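# Insert the piston rod-first into the cylinder

## Task

Place the piston inside the cylinder with its rod end entering first, and push it down until the piston crown sits lower than the cylinder's rim.

## Robot and tools

ROBOT. There are two arms, left_arm and right_arm, and each has a parallel-jaw gripper. In the scene frame the origin is at table height, halfway between the two nominal arm bases. +z points up, +x points out over the table, and left_arm sits on the +y side. These arm names do not match the sides of the camera images. The calibrated bases are: left_arm at (-0.001, +0.320, +0.037) m, right_arm at (+0.017, -0.300, +0.045) m, both with almost no yaw. A gripper's fingers point along its +z axis and close along its y axis. end_effector_position is the point between the pads, about 1 cm short of the fingertips. Reported hand poses can be off by a few cm, and more when the arm is stretched out.

JOINT ORDER. Every row, and every per-joint list in a result, uses this order for each arm: waist, elbow, wrist pitch, shoulder, wrist roll, wrist yaw. The gripper opening comes next. A row therefore has 14 plain numbers: the 7 for left_arm, then the 7 for right_arm. Include both arms even if only one moves. Joint values are absolute target angles in radians, the same kind of numbers as Joint positions. The stated ranges are: waist -2.618 to 3.054, shoulder 0.000 to 3.142, elbow 0.000 to 3.142, wrist pitch -1.571 to 1.571, wrist yaw -1.571 to 1.571, wrist roll -2.094 to 2.094. A real end stop can be up to 0.059 rad either side of the stated one. A call is rejected if a target goes more than 0.059 past a stated end and also lies farther out than the current angle. A target past the real end is clipped to it, and the result then says "joint sent to its limit". Opening is an absolute command from -1 (closed) to +1 (fully open). A 0 is a real command, so to leave a gripper alone, send its current command again.

execute_actions(actions, cameras). actions is a list of actions. Each action is a table of up to 15 rows, one row per 1/30 s step. If a table has fewer than 15 rows, its last row is held for the remaining steps. Each action lasts 0.5 s. Each joint target is kept within a fixed lead of the measured angle: 0.339 rad for waist, shoulder and elbow, and 2.2 rad for the wrist joints. If a target would move the gripper more than 200 mm from where it now is, that arm's targets are scaled back. Large moves therefore take several actions, and very small changes may not start at all. To keep a joint still, resend its "Joint targets" value. An empty actions list returns the full state plus all camera images. cameras takes names, ["all"] or []. An unknown name invalidates the call.

move(target, speed, blend, opening_speed, grip_force, blocking, cameras). target is either one 14-number row of absolute joint angles plus openings, in the same order as above, or a list of up to 15 such rows. All joints move together along joint-space paths, so the hand traces a curve. The move does not avoid obstacles or the other arm. speed is in rad/s for whichever joint has the farthest to go: 0.01 to 12.57, default 0.5. Give one value overall or one per target. blend is in rad: each intermediate corner is passed within that distance. The default is 0, which stops at each target. opening_speed is the rate of change of the opening command per second on the -1..+1 scale, at least 0.2. Use it for gentle closing. grip_force is the force per pad in newtons, 10 to 50, one value for both or one per arm. It stays in effect until changed, and lower forces close more slowly. blocking=false returns after about 0.5 s while the motion continues. A new move then takes over from the current point. The path lasts at least 0.5 s and at most 10 s overall. The result adds a "move:" line. done means within 0.035 rad of the target. off_target means the arm stopped short. held means a check withheld steps or the clearance check halted the path. moving and fault can also appear. limits=held marks withheld steps. Neither done nor off_target tells you about contact.

wait(seconds 0 to 10) lets time pass while the last commands are held, and any running move continues. stop() brakes a running move, and a fast move needs more distance to stop. zoom_image(camera, region [x0,y0,x1,y1] in pixels, at most 504x504) enlarges part of the latest image from cam_head_left, cam_head_right, cam_left_wrist or cam_right_wrist. All four images are 896x504. read_manual only returns licence text. finished_scene(scene) ends the scene for good. Call it only once the piston stays in place.

RESULTS. Joint positions are in rad, with the finger gap in m as the last value (0.094 when fully open). Joint velocities are in rad/s, and "within noise" means the arm is still. Joint targets shows what each joint is being driven toward now. Tool commands shows the current opening commands. grip_measured is on the opening scale. With nothing held it reads up to 2.5 mm wide. When squeezing a hard part it can read about 0.064 below the part's width, and lower for small or round parts. Squeeze rises about 1 N per 0.001 below first contact, then jumps to the force limit. To release, command well above grip_measured. Joint torques are listed in joint order without the gripper. They include the arm's own weight, carry offsets and noise, and values 1, 2 and 4 wrap around at ±28 N m. "joint command not followed" means the clearance check changed some steps. It does not keep the two grippers apart. Motor temperature matters: a MOTOR HOT line appears at 75 °C. At 90 °C that arm folds and stays idle, and at 100 °C it goes limp. Holding loads, long reach and pushing against things all heat the motors.

CAMERAS. Two fixed head cameras sit on a stand behind the arms. Each arm also has a wrist camera, whose image can lag while that arm moves. Calibration matrices are given, but the real camera poses can differ slightly.

AVOID. Do not drop parts, release them while they are moving, or slam or push hard against the table or fixed objects. Nothing may fall or be left off the table. Do not let the arms touch each other, and never close one gripper on the other's fingers. Avoid straining the wrist camera cables and any fault stops. Loose objects may be nudged now and then. Time counts, including thinking, so work smoothly and efficiently.

Each tool is called after "Emit:" by a JSON object that holds its "api" and its "payload".

## Session

Emit:
{"api": "execute_actions", "payload": {"actions": []}}

Scene clock: 0.00 s.
left_arm: end_effector_position=(+0.3851, +0.3316, +0.1228) grip_measured=+1.000 end_effector_quat_wxyz=(+0.538, -0.023, +0.841, -0.056) | right_arm: end_effector_position=(+0.4177, -0.3083, +0.1475) grip_measured=+1.000 end_effector_quat_wxyz=(+0.589, +0.012, +0.808, -0.003)
Joint names: [waist, elbow, wrist pitch, shoulder, wrist roll, wrist yaw]
Joint positions: left_arm=[0.111 0.379 0.665 1.479 -0.056 0.165 0.094] | right_arm=[0.004 0.366 0.866 1.543 0.009 -0.003 0.094]
Joint velocities: within noise
Joint torques (N m): no reading
Motor temperatures (°C): left_arm=[29 28 30 27 27 27 25] | right_arm=[30 31 29 28 28 29 28]
Heat: left arm: 30 °C; right arm: 31 °C.
Joint targets: left_arm=[0.111 0.388 0.667 1.470 -0.055 0.167] | right_arm=[0.004 0.374 0.870 1.536 0.008 -0.003]
Tool commands: left_gripper/opening=+1.0 right_gripper/opening=+1.0

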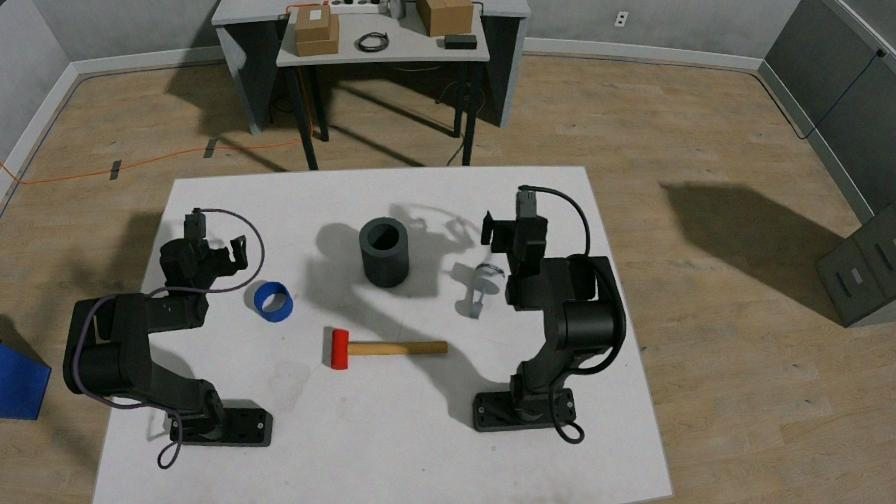

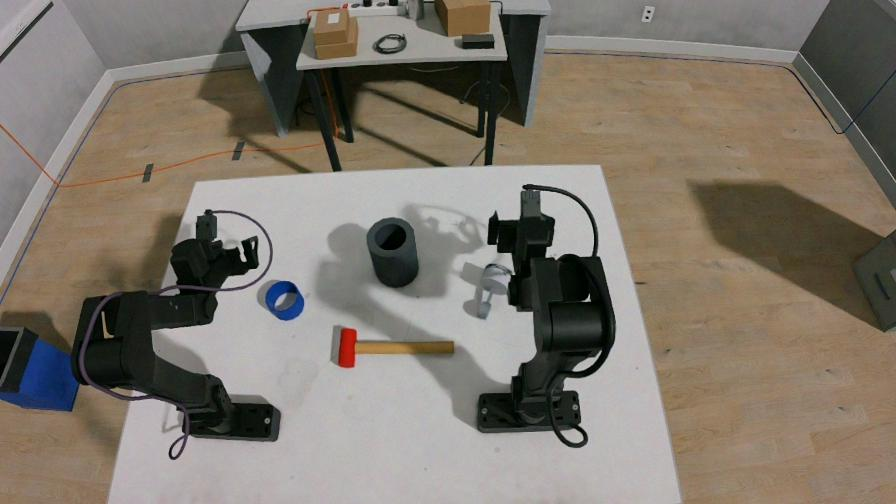

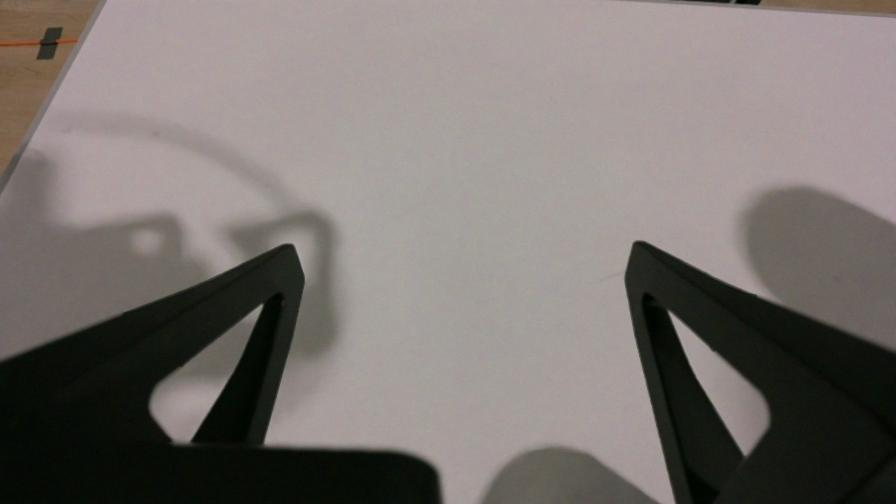

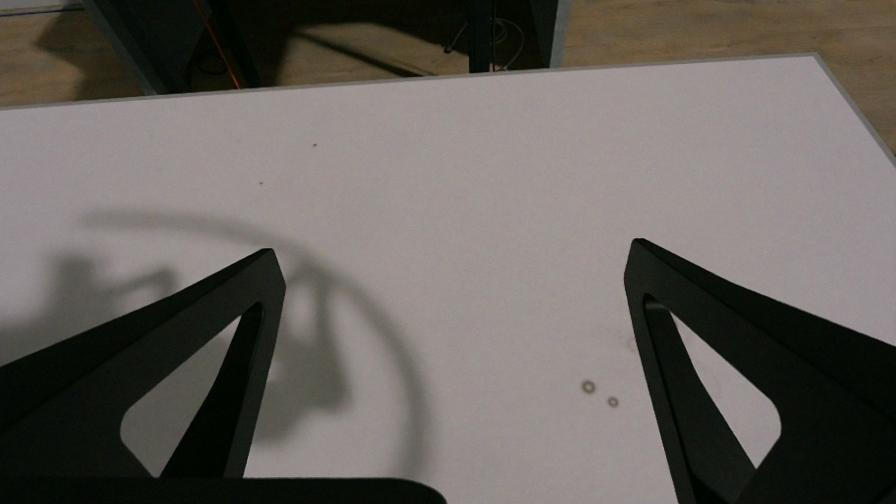

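Emit:
{"api": "zoom_image", "payload": {"camera": "cam_head_left", "region": [300, 180, 560, 380]}}

Emit:
{"api": "zoom_image", "payload": {"camera": "cam_head_right", "region": [300, 180, 560, 380]}}

Emit:
{"api": "zoom_image", "payload": {"camera": "cam_head_left", "region": [430, 230, 530, 340]}}

Emit:
{"api": "zoom_image", "payload": {"camera": "cam_head_right", "region": [430, 230, 530, 340]}}

Scaled by 1.938 from the camera's 896x504 image, which has a finer 1280x720 frame.

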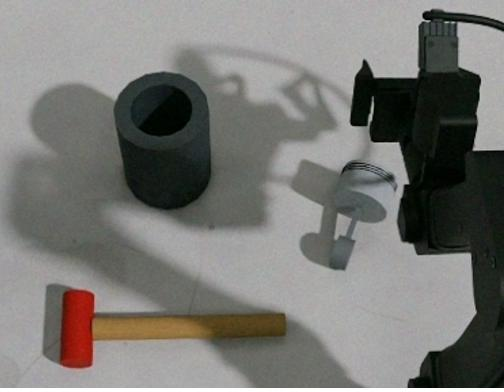

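Scaled by 1.938 from the camera's 896x504 image, which has a finer 1280x720 frame.

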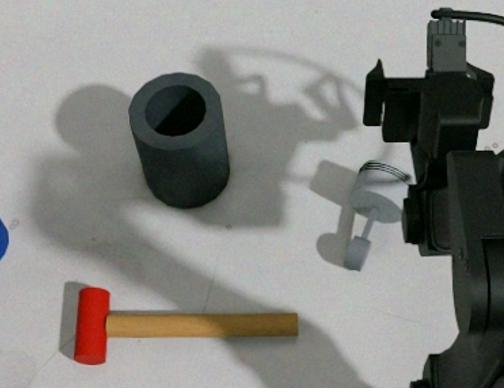

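Scaled by 4.582 from the camera's 896x504 image, which has a finer 1280x720 frame.

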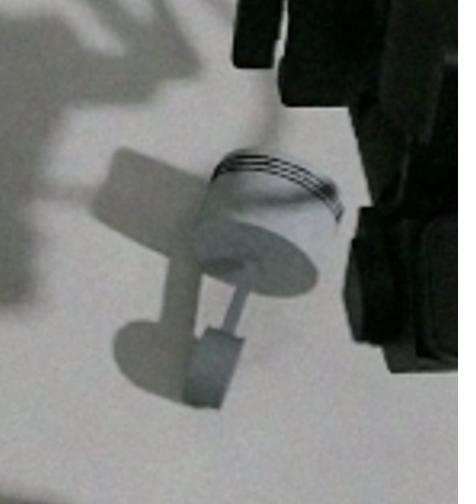

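Scaled by 4.582 from the camera's 896x504 image, which has a finer 1280x720 frame.

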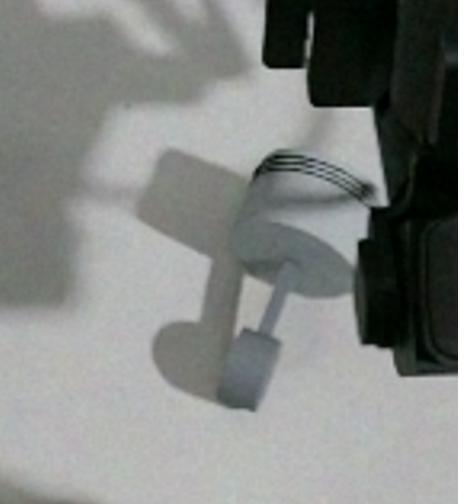

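Emit:
{"api": "move", "payload": {"target": [0.111, 0.388, 0.667, 1.470, -0.055, 0.167, 1.0, 0.03, 0.742, -0.593, 1.049, 0.0, 0.0, 1.0], "speed": 1.0, "cameras": ["all"]}}

Scene clock: 15.27 s.
left_arm: end_effector_position=(+0.3851, +0.3316, +0.1228) grip_measured=+1.000 end_effector_quat_wxyz=(+0.538, -0.023, +0.841, -0.056) | right_arm: end_effector_position=(+0.3061, -0.3002, +0.1625) grip_measured=+1.000 end_effector_quat_wxyz=(+0.308, +0.004, +0.951, +0.001)
Joint names: [waist, elbow, wrist pitch, shoulder, wrist roll, wrist yaw]
Joint positions: left_arm=[0.111 0.379 0.665 1.479 -0.056 0.165 0.094] | right_arm=[0.023 0.71 -0.591 1.064 0.004 -0.003 0.094]
Joint torques (N m): left_arm=[-0.05 6.11 1.37 -4.57 0.01 0.04] | right_arm=[0.79 8.47 1.34 -3.69 -0.05 0.04]
Heat: left arm: 32 °C; right arm: 32 °C.
Joint targets: left_arm=[0.111 0.388 0.667 1.470 -0.055 0.167] | right_arm=[0.030 0.742 -0.593 1.049 0.000 0.000]
move: done
camera_calibration:
cam_right_wrist: T_world_to_cam=[[-0.0179986, -0.998298, -0.0554706, -0.285473], [-0.998694, 0.0152974, 0.0487411, 0.310178], [-0.0478096, 0.0562755, -0.99727, 0.31741], [0, 0, 0, 1]] pos_world=[0.31981, -0.307595, 0.28559]

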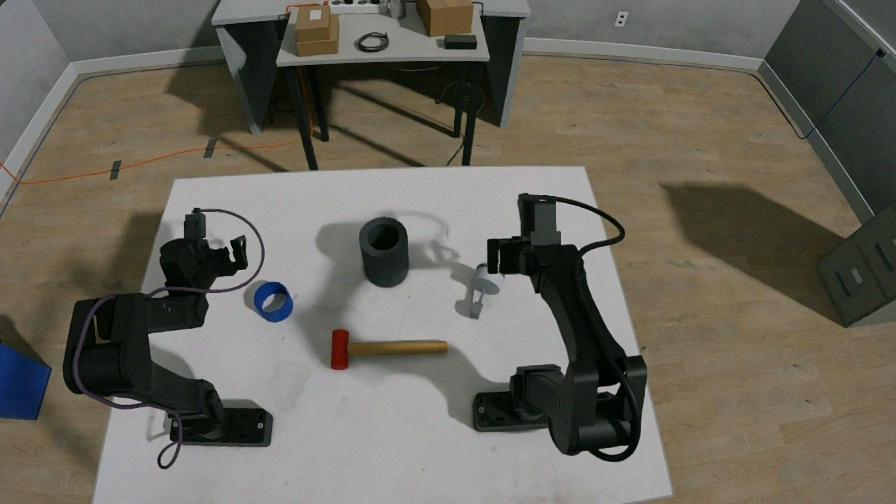

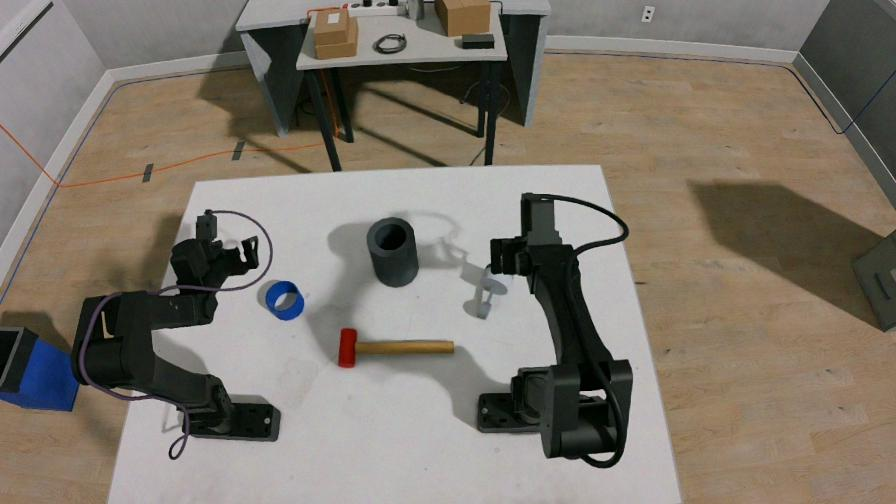

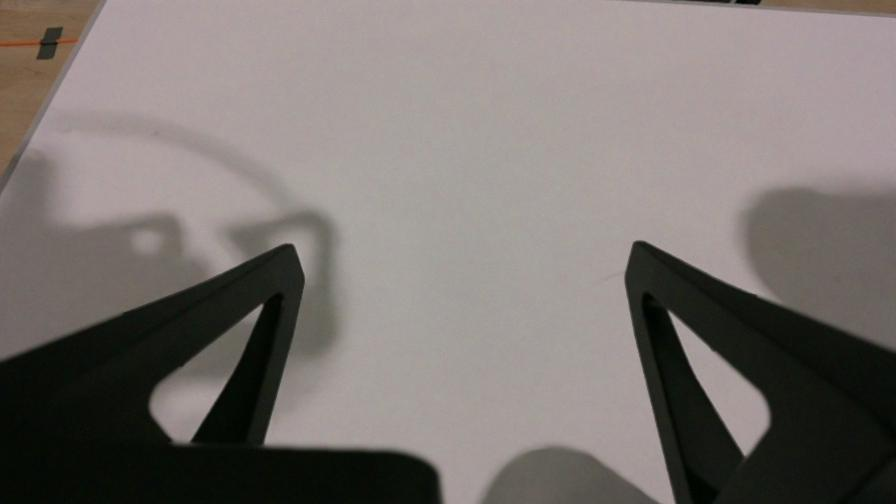

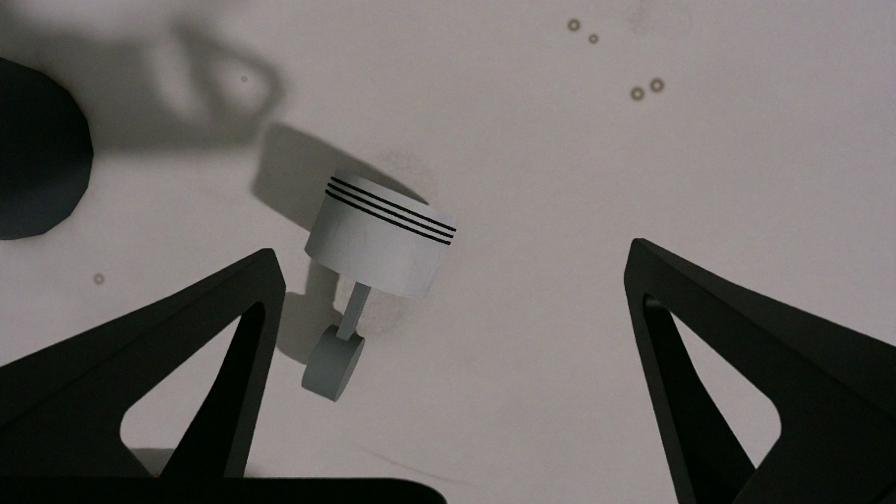

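Emit:
{"api": "zoom_image", "payload": {"camera": "cam_right_wrist", "region": [240, 110, 490, 420]}}

Emit:
{"api": "zoom_image", "payload": {"camera": "cam_head_left", "region": [430, 230, 530, 340]}}

Emit:
{"api": "zoom_image", "payload": {"camera": "cam_head_right", "region": [340, 200, 440, 310]}}

Emit:
{"api": "zoom_image", "payload": {"camera": "cam_head_left", "region": [330, 200, 430, 310]}}

Scaled by 1.626 from the camera's 896x504 image, which has a finer 1280x720 frame.

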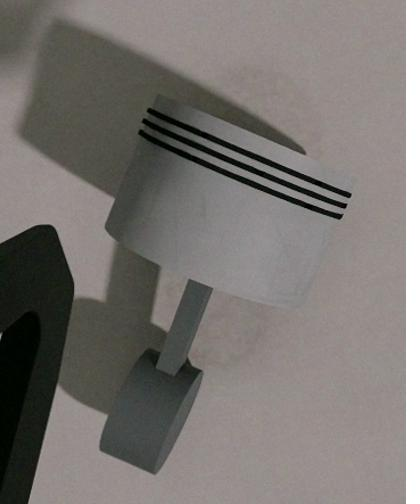

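Scaled by 4.582 from the camera's 896x504 image, which has a finer 1280x720 frame.

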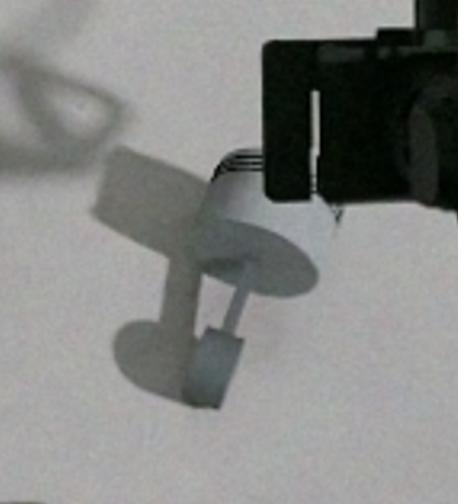

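Scaled by 4.582 from the camera's 896x504 image, which has a finer 1280x720 frame.

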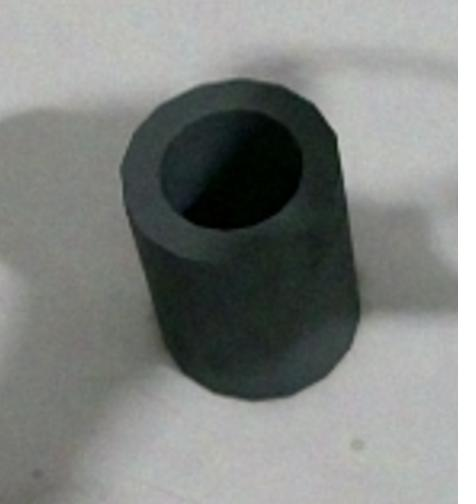

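Scaled by 4.582 from the camera's 896x504 image, which has a finer 1280x720 frame.

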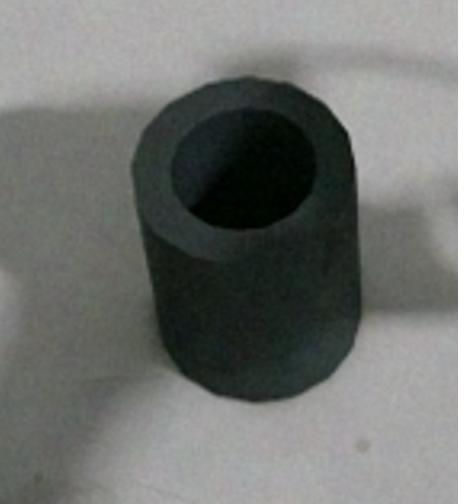

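Emit:
{"api": "move", "payload": {"target": [0.111, 0.388, 0.667, 1.470, -0.055, 0.167, 1.0, 0.667, 1.430, -0.693, 1.637, 0.0, 0.0, 1.0], "speed": 1.0, "cameras": ["all"]}}

Scene clock: 38.97 s.
left_arm: end_effector_position=(+0.3851, +0.3316, +0.1228) grip_measured=+1.000 end_effector_quat_wxyz=(+0.538, -0.023, +0.841, -0.056) | right_arm: end_effector_position=(+0.3660, -0.0353, +0.2277) grip_measured=+1.000 end_effector_quat_wxyz=(+0.299, -0.301, +0.900, +0.103)
Joint names: [waist, elbow, wrist pitch, shoulder, wrist roll, wrist yaw]
Joint positions: left_arm=[0.111 0.379 0.665 1.479 -0.056 0.165 0.094] | right_arm=[0.673 1.394 -0.691 1.63 0.001 -0.005 0.094]
Joint torques (N m): left_arm=[-0.06 6.11 1.37 -4.59 0.01 0.04] | right_arm=[-0.58 8.79 1.28 -7.08 0.01 0.05]
Heat: left arm: 34 °C; right arm: 33 °C.
Joint targets: left_arm=[0.111 0.388 0.667 1.470 -0.055 0.167] | right_arm=[0.667 1.430 -0.693 1.637 0.000 0.000]
move: off_target (right_arm); right_arm: the elbow is farthest, 0.036 rad from its target
camera_calibration:
cam_right_wrist: T_world_to_cam=[[0.593258, -0.803046, -0.0562294, -0.232865], [-0.802925, -0.595301, 0.0304479, 0.273828], [-0.0579245, 0.0270845, -0.997953, 0.373094], [0, 0, 0, 1]] pos_world=[0.379624, -0.0340958, 0.350899]

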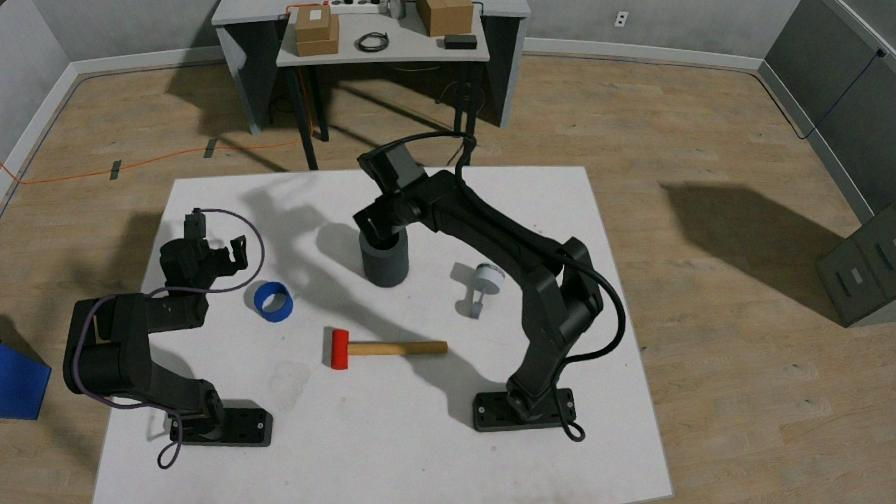

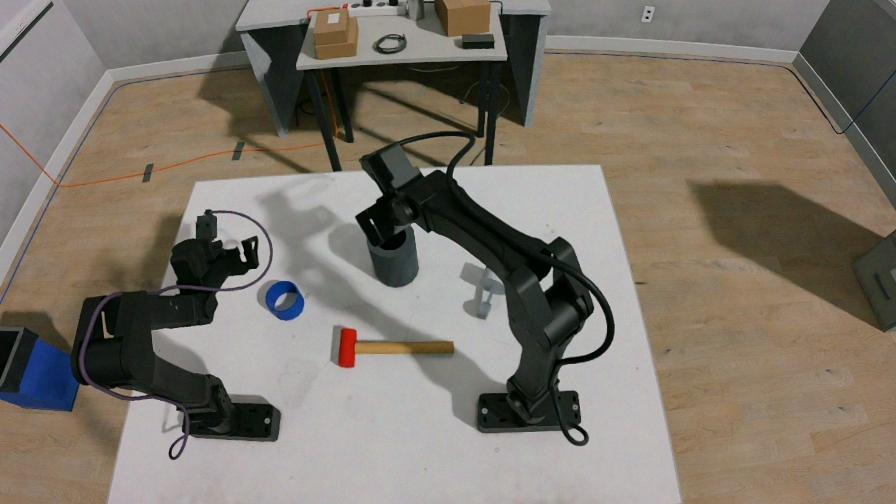

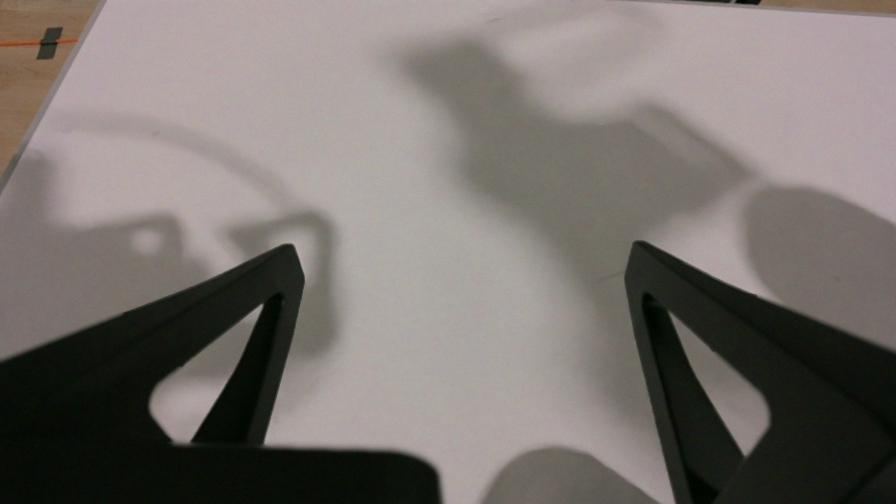

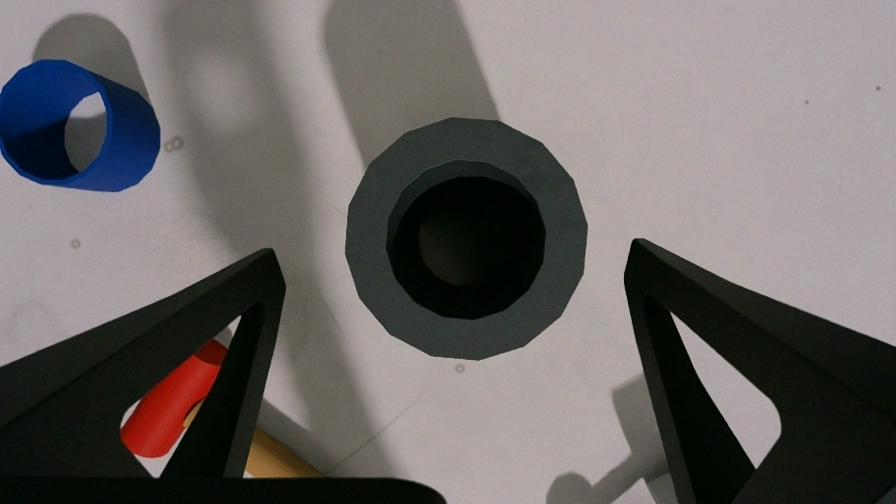

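Emit:
{"api": "zoom_image", "payload": {"camera": "cam_right_wrist", "region": [330, 110, 600, 370]}}

Scaled by 1.867 from the camera's 896x504 image, which has a finer 1280x720 frame.

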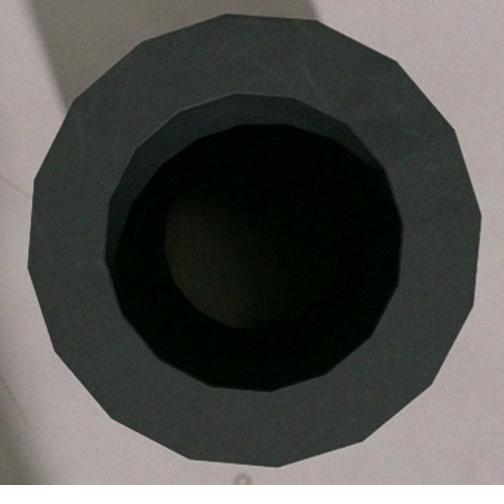

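Emit:
{"api": "move", "payload": {"target": [0.111, 0.388, 0.667, 1.470, -0.055, 0.167, 1.0, 0.113, 1.480, -1.272, 1.829, 0.487, -0.041, 1.0], "speed": 1.0, "cameras": ["all"]}}

Scene clock: 51.07 s.
left_arm: end_effector_position=(+0.3851, +0.3316, +0.1228) grip_measured=+1.000 end_effector_quat_wxyz=(+0.538, -0.023, +0.841, -0.056) | right_arm: end_effector_position=(+0.3342, -0.2674, +0.1365) grip_measured=+1.000 end_effector_quat_wxyz=(-0.036, +0.198, +0.980, +0.009)
Joint names: [waist, elbow, wrist pitch, shoulder, wrist roll, wrist yaw]
Joint positions: left_arm=[0.111 0.379 0.665 1.479 -0.056 0.165 0.094] | right_arm=[0.107 1.449 -1.265 1.821 0.477 -0.037 0.094]
Joint torques (N m): left_arm=[-0.06 6.09 1.37 -4.59 0.02 0.04] | right_arm=[0.59 7.41 -0.01 -7.61 0.11 -0.08]
Heat: left arm: 34 °C; right arm: 33 °C.
Joint targets: left_arm=[0.111 0.388 0.667 1.470 -0.055 0.167] | right_arm=[0.113 1.480 -1.272 1.829 0.487 -0.041]
move: done
camera_calibration:
cam_right_wrist: T_world_to_cam=[[-0.426247, -0.903948, -0.0345069, -0.0947442], [-0.67188, 0.290815, 0.681178, 0.217055], [-0.605715, 0.313535, -0.731304, 0.509865], [0, 0, 0, 1]] pos_world=[0.414283, -0.308627, 0.221744]

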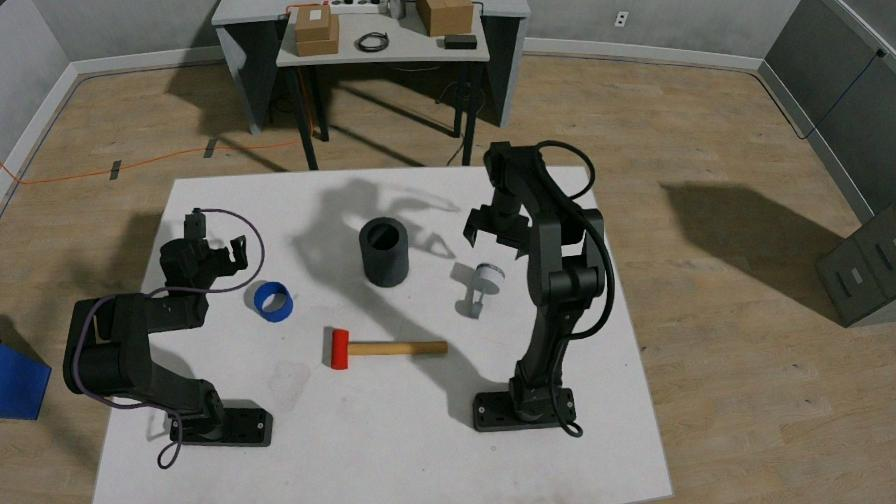

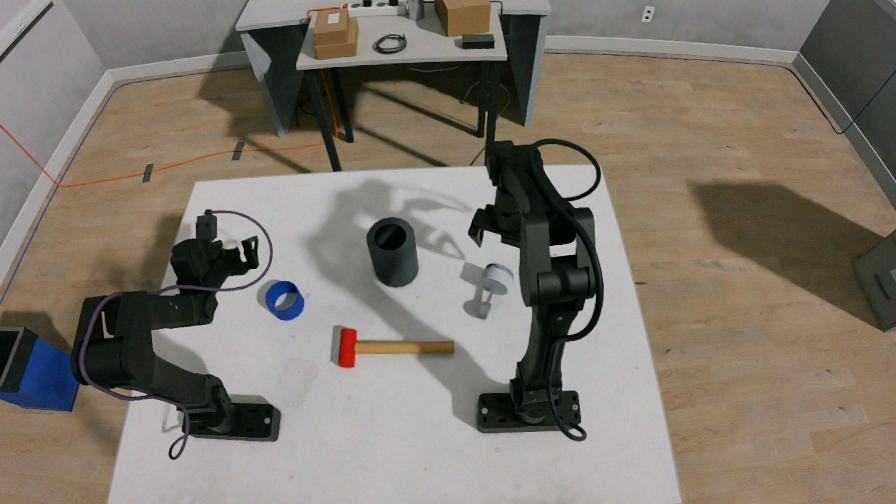

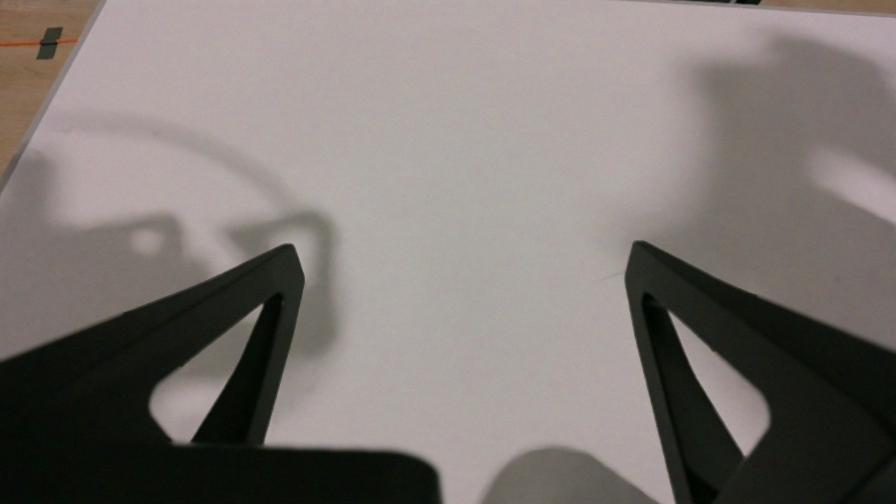

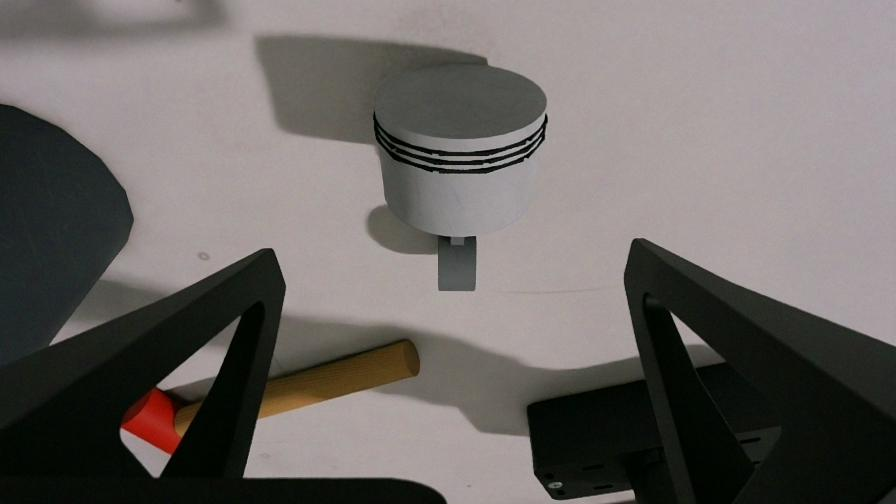

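Emit:
{"api": "move", "payload": {"target": [0.111, 0.388, 0.667, 1.470, -0.055, 0.167, 1.0, 0.025, 1.637, -1.355, 2.235, 0.388, -0.176, 1.0], "speed": 0.5, "cameras": ["all"]}}

Scene clock: 60.50 s.
left_arm: end_effector_position=(+0.3851, +0.3316, +0.1228) grip_measured=+1.000 end_effector_quat_wxyz=(+0.538, -0.023, +0.841, -0.056) | right_arm: end_effector_position=(+0.3376, -0.2690, +0.0506) grip_measured=+1.000 end_effector_quat_wxyz=(-0.206, +0.204, +0.956, +0.043)
Joint names: [waist, elbow, wrist pitch, shoulder, wrist roll, wrist yaw]
Joint positions: left_arm=[0.111 0.379 0.665 1.479 -0.056 0.165 0.094] | right_arm=[0.029 1.61 -1.346 2.228 0.389 -0.167 0.094]
Joint torques (N m): left_arm=[-0.05 6.11 1.37 -4.56 0.02 0.04] | right_arm=[-0.34 6.32 -0.72 -10.22 0.01 -0.17]
Motor temperatures (°C): left_arm=[29 30 35 29 27 27 25] | right_arm=[30 33 30 29 28 29 28]
Heat: left arm: 35 °C; right arm: 33 °C.
Joint targets: left_arm=[0.111 0.388 0.667 1.470 -0.055 0.167] | right_arm=[0.025 1.637 -1.355 2.235 0.388 -0.176]
move: done
camera_calibration:
cam_right_wrist: T_world_to_cam=[[-0.45355, -0.891139, -0.012831, -0.0861713], [-0.410258, 0.195979, 0.890663, 0.154037], [-0.79119, 0.409224, -0.454483, 0.524015], [0, 0, 0, 1]] pos_world=[0.438707, -0.321418, 0.0998546]

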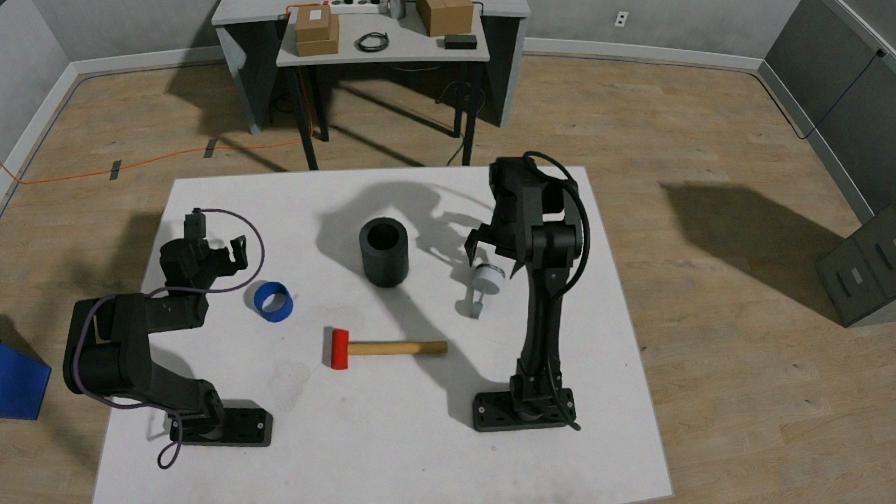

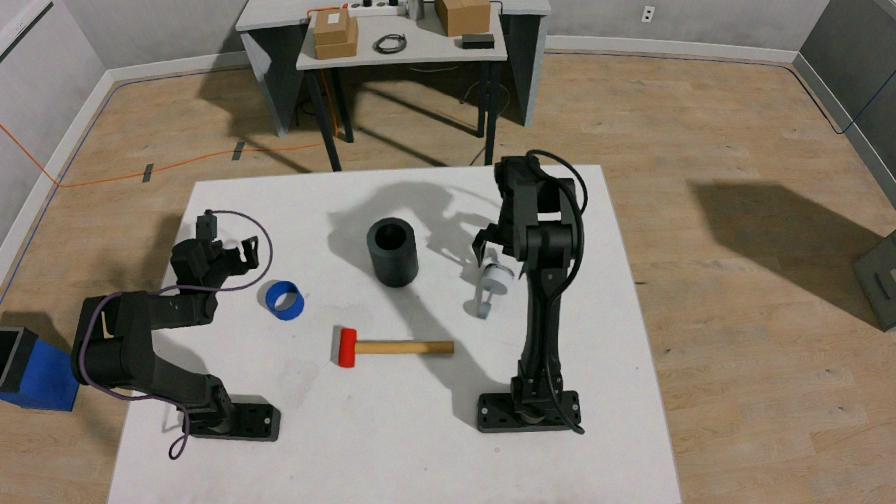

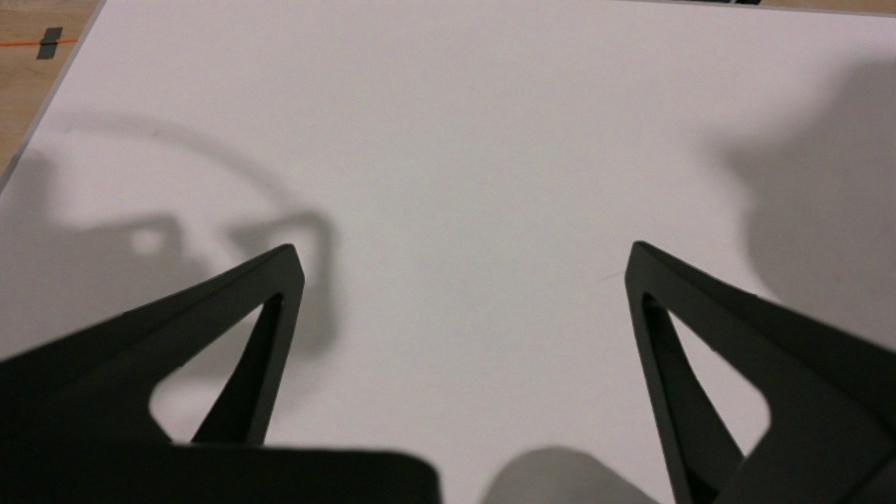

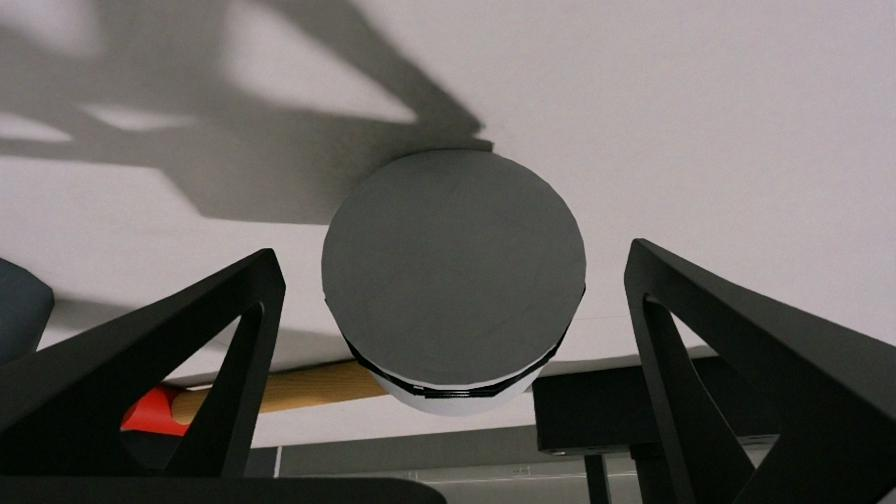

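Emit:
{"api": "move", "payload": {"target": [0.111, 0.388, 0.667, 1.470, -0.055, 0.167, 1.0, 0.025, 1.637, -1.355, 2.235, 0.388, -0.176, 0.15], "speed": 0.5, "opening_speed": 0.6, "cameras": ["cam_right_wrist", "cam_head_left"]}}

Scene clock: 64.77 s.
left_arm: end_effector_position=(+0.3851, +0.3316, +0.1228) grip_measured=+1.000 end_effector_quat_wxyz=(+0.538, -0.023, +0.841, -0.056) | right_arm: end_effector_position=(+0.3373, -0.2689, +0.0508) grip_measured=+0.442 end_effector_quat_wxyz=(-0.207, +0.204, +0.956, +0.043)
Joint names: [waist, elbow, wrist pitch, shoulder, wrist roll, wrist yaw]
Joint positions: left_arm=[0.111 0.379 0.665 1.479 -0.056 0.165 0.094] | right_arm=[0.029 1.61 -1.347 2.228 0.387 -0.168 0.068]
Joint torques (N m): left_arm=[-0.05 6.11 1.37 -4.59 0.01 0.04] | right_arm=[-0.38 6.28 -0.68 -10.11 0.02 -0.19]
Heat: left arm: 35 °C; right arm: 33 °C.
Joint targets: left_arm=[0.111 0.388 0.667 1.470 -0.055 0.167] | right_arm=[0.025 1.637 -1.355 2.235 0.388 -0.176]
move: done
camera_calibration:
cam_right_wrist: T_world_to_cam=[[-0.452545, -0.891641, -0.0133849, -0.0866727], [-0.409268, 0.194338, 0.891478, 0.152841], [-0.792277, 0.408912, -0.452866, 0.523911], [0, 0, 0, 1]] pos_world=[0.438412, -0.321217, 0.0998474]
Images, in order (width x height): cam_head_left 896x504, cam_right_wrist 896x504.

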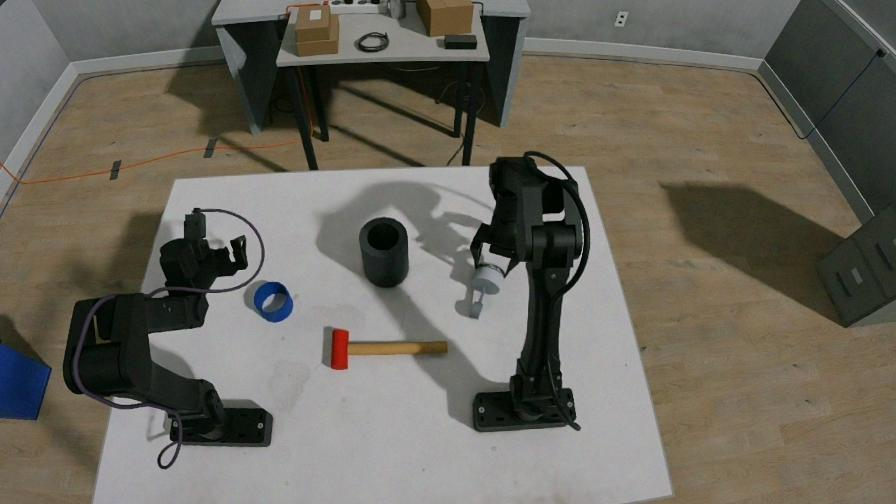

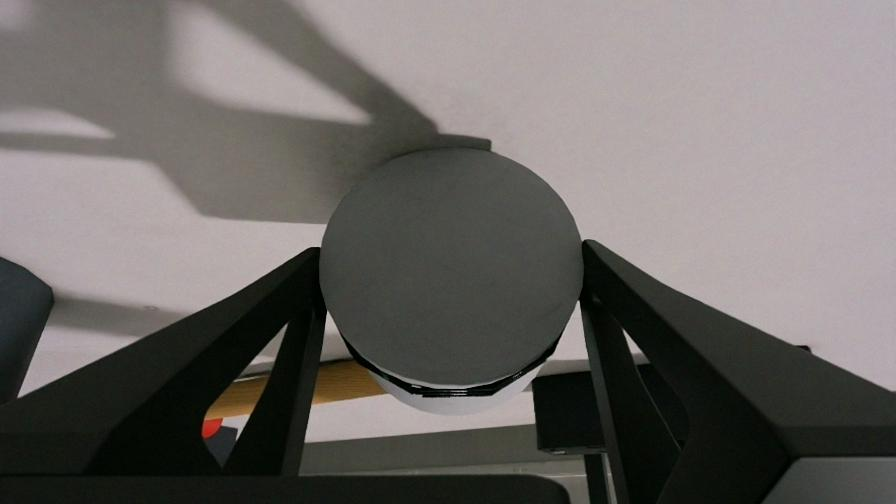

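Emit:
{"api": "zoom_image", "payload": {"camera": "cam_right_wrist", "region": [200, 130, 700, 430]}}

Emit:
{"api": "zoom_image", "payload": {"camera": "cam_head_left", "region": [430, 210, 550, 330]}}

Scaled by 1.008 from the camera's 896x504 image, which has a finer 1280x720 frame.

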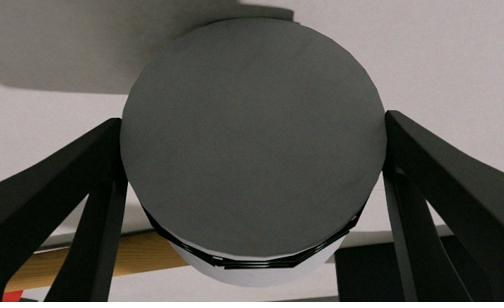

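Scaled by 4.200 from the camera's 896x504 image, which has a finer 1280x720 frame.

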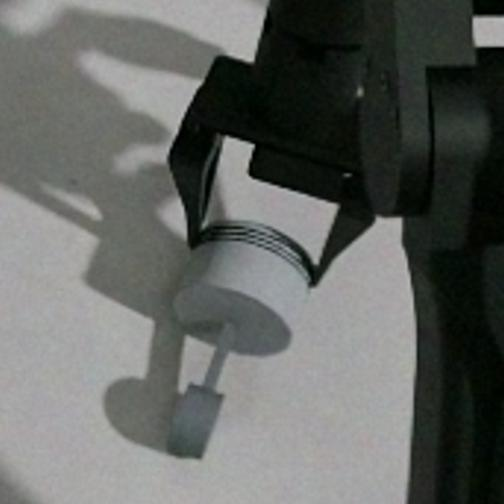

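Emit:
{"api": "move", "payload": {"target": [[0.111, 0.388, 0.667, 1.470, -0.055, 0.167, 1.0, 0.025, 1.637, -1.355, 2.235, 0.388, -0.176, 0.75], [0.111, 0.388, 0.667, 1.470, -0.055, 0.167, 1.0, 0.027, 1.614, -1.333, 2.236, 0.388, -0.178, 0.75], [0.111, 0.388, 0.667, 1.470, -0.055, 0.167, 1.0, 0.027, 1.614, -1.333, 2.236, 0.388, -0.178, 0.15]], "speed": 0.4, "opening_speed": 0.7, "cameras": ["cam_right_wrist", "cam_head_left", "cam_head_right"]}}

Scene clock: 79.73 s.
left_arm: end_effector_position=(+0.3851, +0.3316, +0.1228) grip_measured=+1.000 end_effector_quat_wxyz=(+0.538, -0.023, +0.841, -0.056) | right_arm: end_effector_position=(+0.3386, -0.2686, +0.0503) grip_measured=+0.440 end_effector_quat_wxyz=(-0.204, +0.204, +0.956, +0.045)
Joint names: [waist, elbow, wrist pitch, shoulder, wrist roll, wrist yaw]
Joint positions: left_arm=[0.111 0.379 0.665 1.479 -0.056 0.165 0.094] | right_arm=[0.029 1.61 -1.342 2.228 0.387 -0.17 0.068]
Joint torques (N m): left_arm=[-0.05 6.11 1.37 -4.57 0.01 0.04] | right_arm=[-0.09 4.51 -0.52 -10.07 0.01 -0.17]
Heat: left arm: 35 °C; right arm: 33 °C.
Joint targets: left_arm=[0.111 0.388 0.667 1.470 -0.055 0.167] | right_arm=[0.027 1.614 -1.333 2.236 0.388 -0.178]
move: done
camera_calibration:
cam_right_wrist: T_world_to_cam=[[-0.453134, -0.891269, -0.0175829, -0.0853413], [-0.414308, 0.193093, 0.889418, 0.155241], [-0.789316, 0.41031, -0.456757, 0.524197], [0, 0, 0, 1]] pos_world=[0.439403, -0.321121, 0.0998561]
Images, in order (width x height): cam_head_left 896x504, cam_head_right 896x504, cam_right_wrist 896x504.

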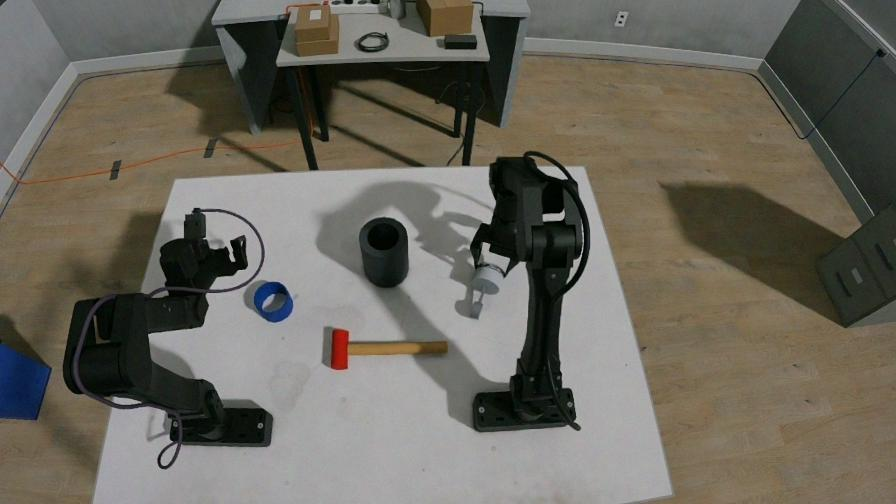

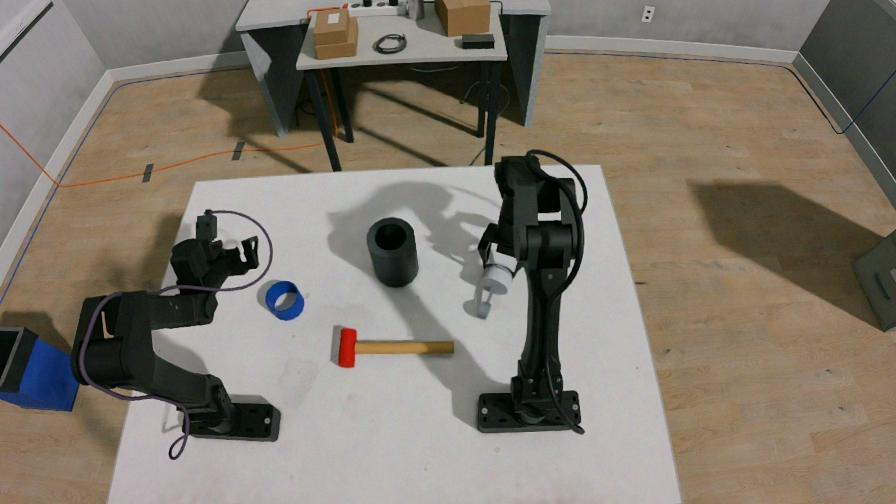

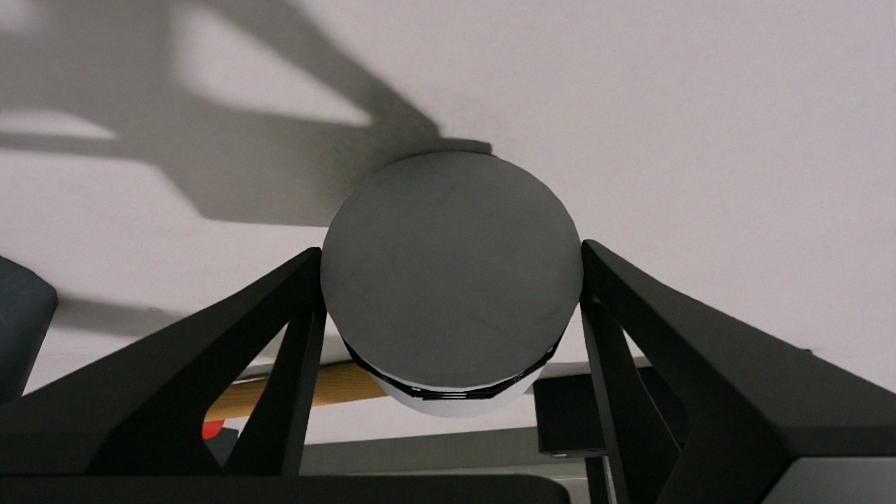

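Emit:
{"api": "move", "payload": {"target": [[0.111, 0.388, 0.667, 1.470, -0.055, 0.167, 1.0, 0.027, 1.614, -1.333, 2.236, 0.388, -0.178, 0.75], [0.111, 0.388, 0.667, 1.470, -0.055, 0.167, 1.0, 0.027, 1.554, -1.306, 2.234, 0.388, -0.178, 0.75]], "speed": 0.4, "opening_speed": 1.0, "cameras": ["cam_right_wrist"]}}

Scene clock: 84.07 s.
left_arm: end_effector_position=(+0.3851, +0.3316, +0.1228) grip_measured=+1.000 end_effector_quat_wxyz=(+0.538, -0.023, +0.841, -0.056) | right_arm: end_effector_position=(+0.3294, -0.2686, +0.0415) grip_measured=+0.748 end_effector_quat_wxyz=(-0.214, +0.204, +0.954, +0.043)
Joint names: [waist, elbow, wrist pitch, shoulder, wrist roll, wrist yaw]
Joint positions: left_arm=[0.111 0.379 0.665 1.479 -0.056 0.165 0.094] | right_arm=[0.029 1.564 -1.315 2.228 0.387 -0.17 0.082]
Joint torques (N m): left_arm=[-0.05 6.11 1.37 -4.56 0.01 0.04] | right_arm=[-0.09 3.33 -0.54 -10.14 0.01 -0.18]
Heat: left arm: 35 °C; right arm: 32 °C.
Joint targets: left_arm=[0.111 0.388 0.667 1.470 -0.055 0.167] | right_arm=[0.027 1.554 -1.306 2.234 0.388 -0.178]
move: done
camera_calibration:
cam_right_wrist: T_world_to_cam=[[-0.453384, -0.891276, -0.00841999, -0.0899471], [-0.396215, 0.193071, 0.897629, 0.153052], [-0.798409, 0.410306, -0.440672, 0.515233], [0, 0, 0, 1]] pos_world=[0.431228, -0.321121, 0.0889072]
Images, in order (width x height): cam_right_wrist 896x504.

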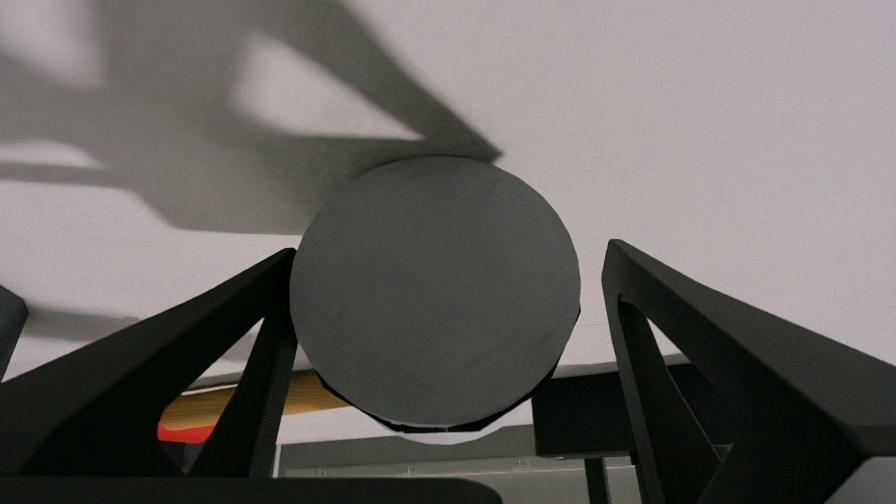

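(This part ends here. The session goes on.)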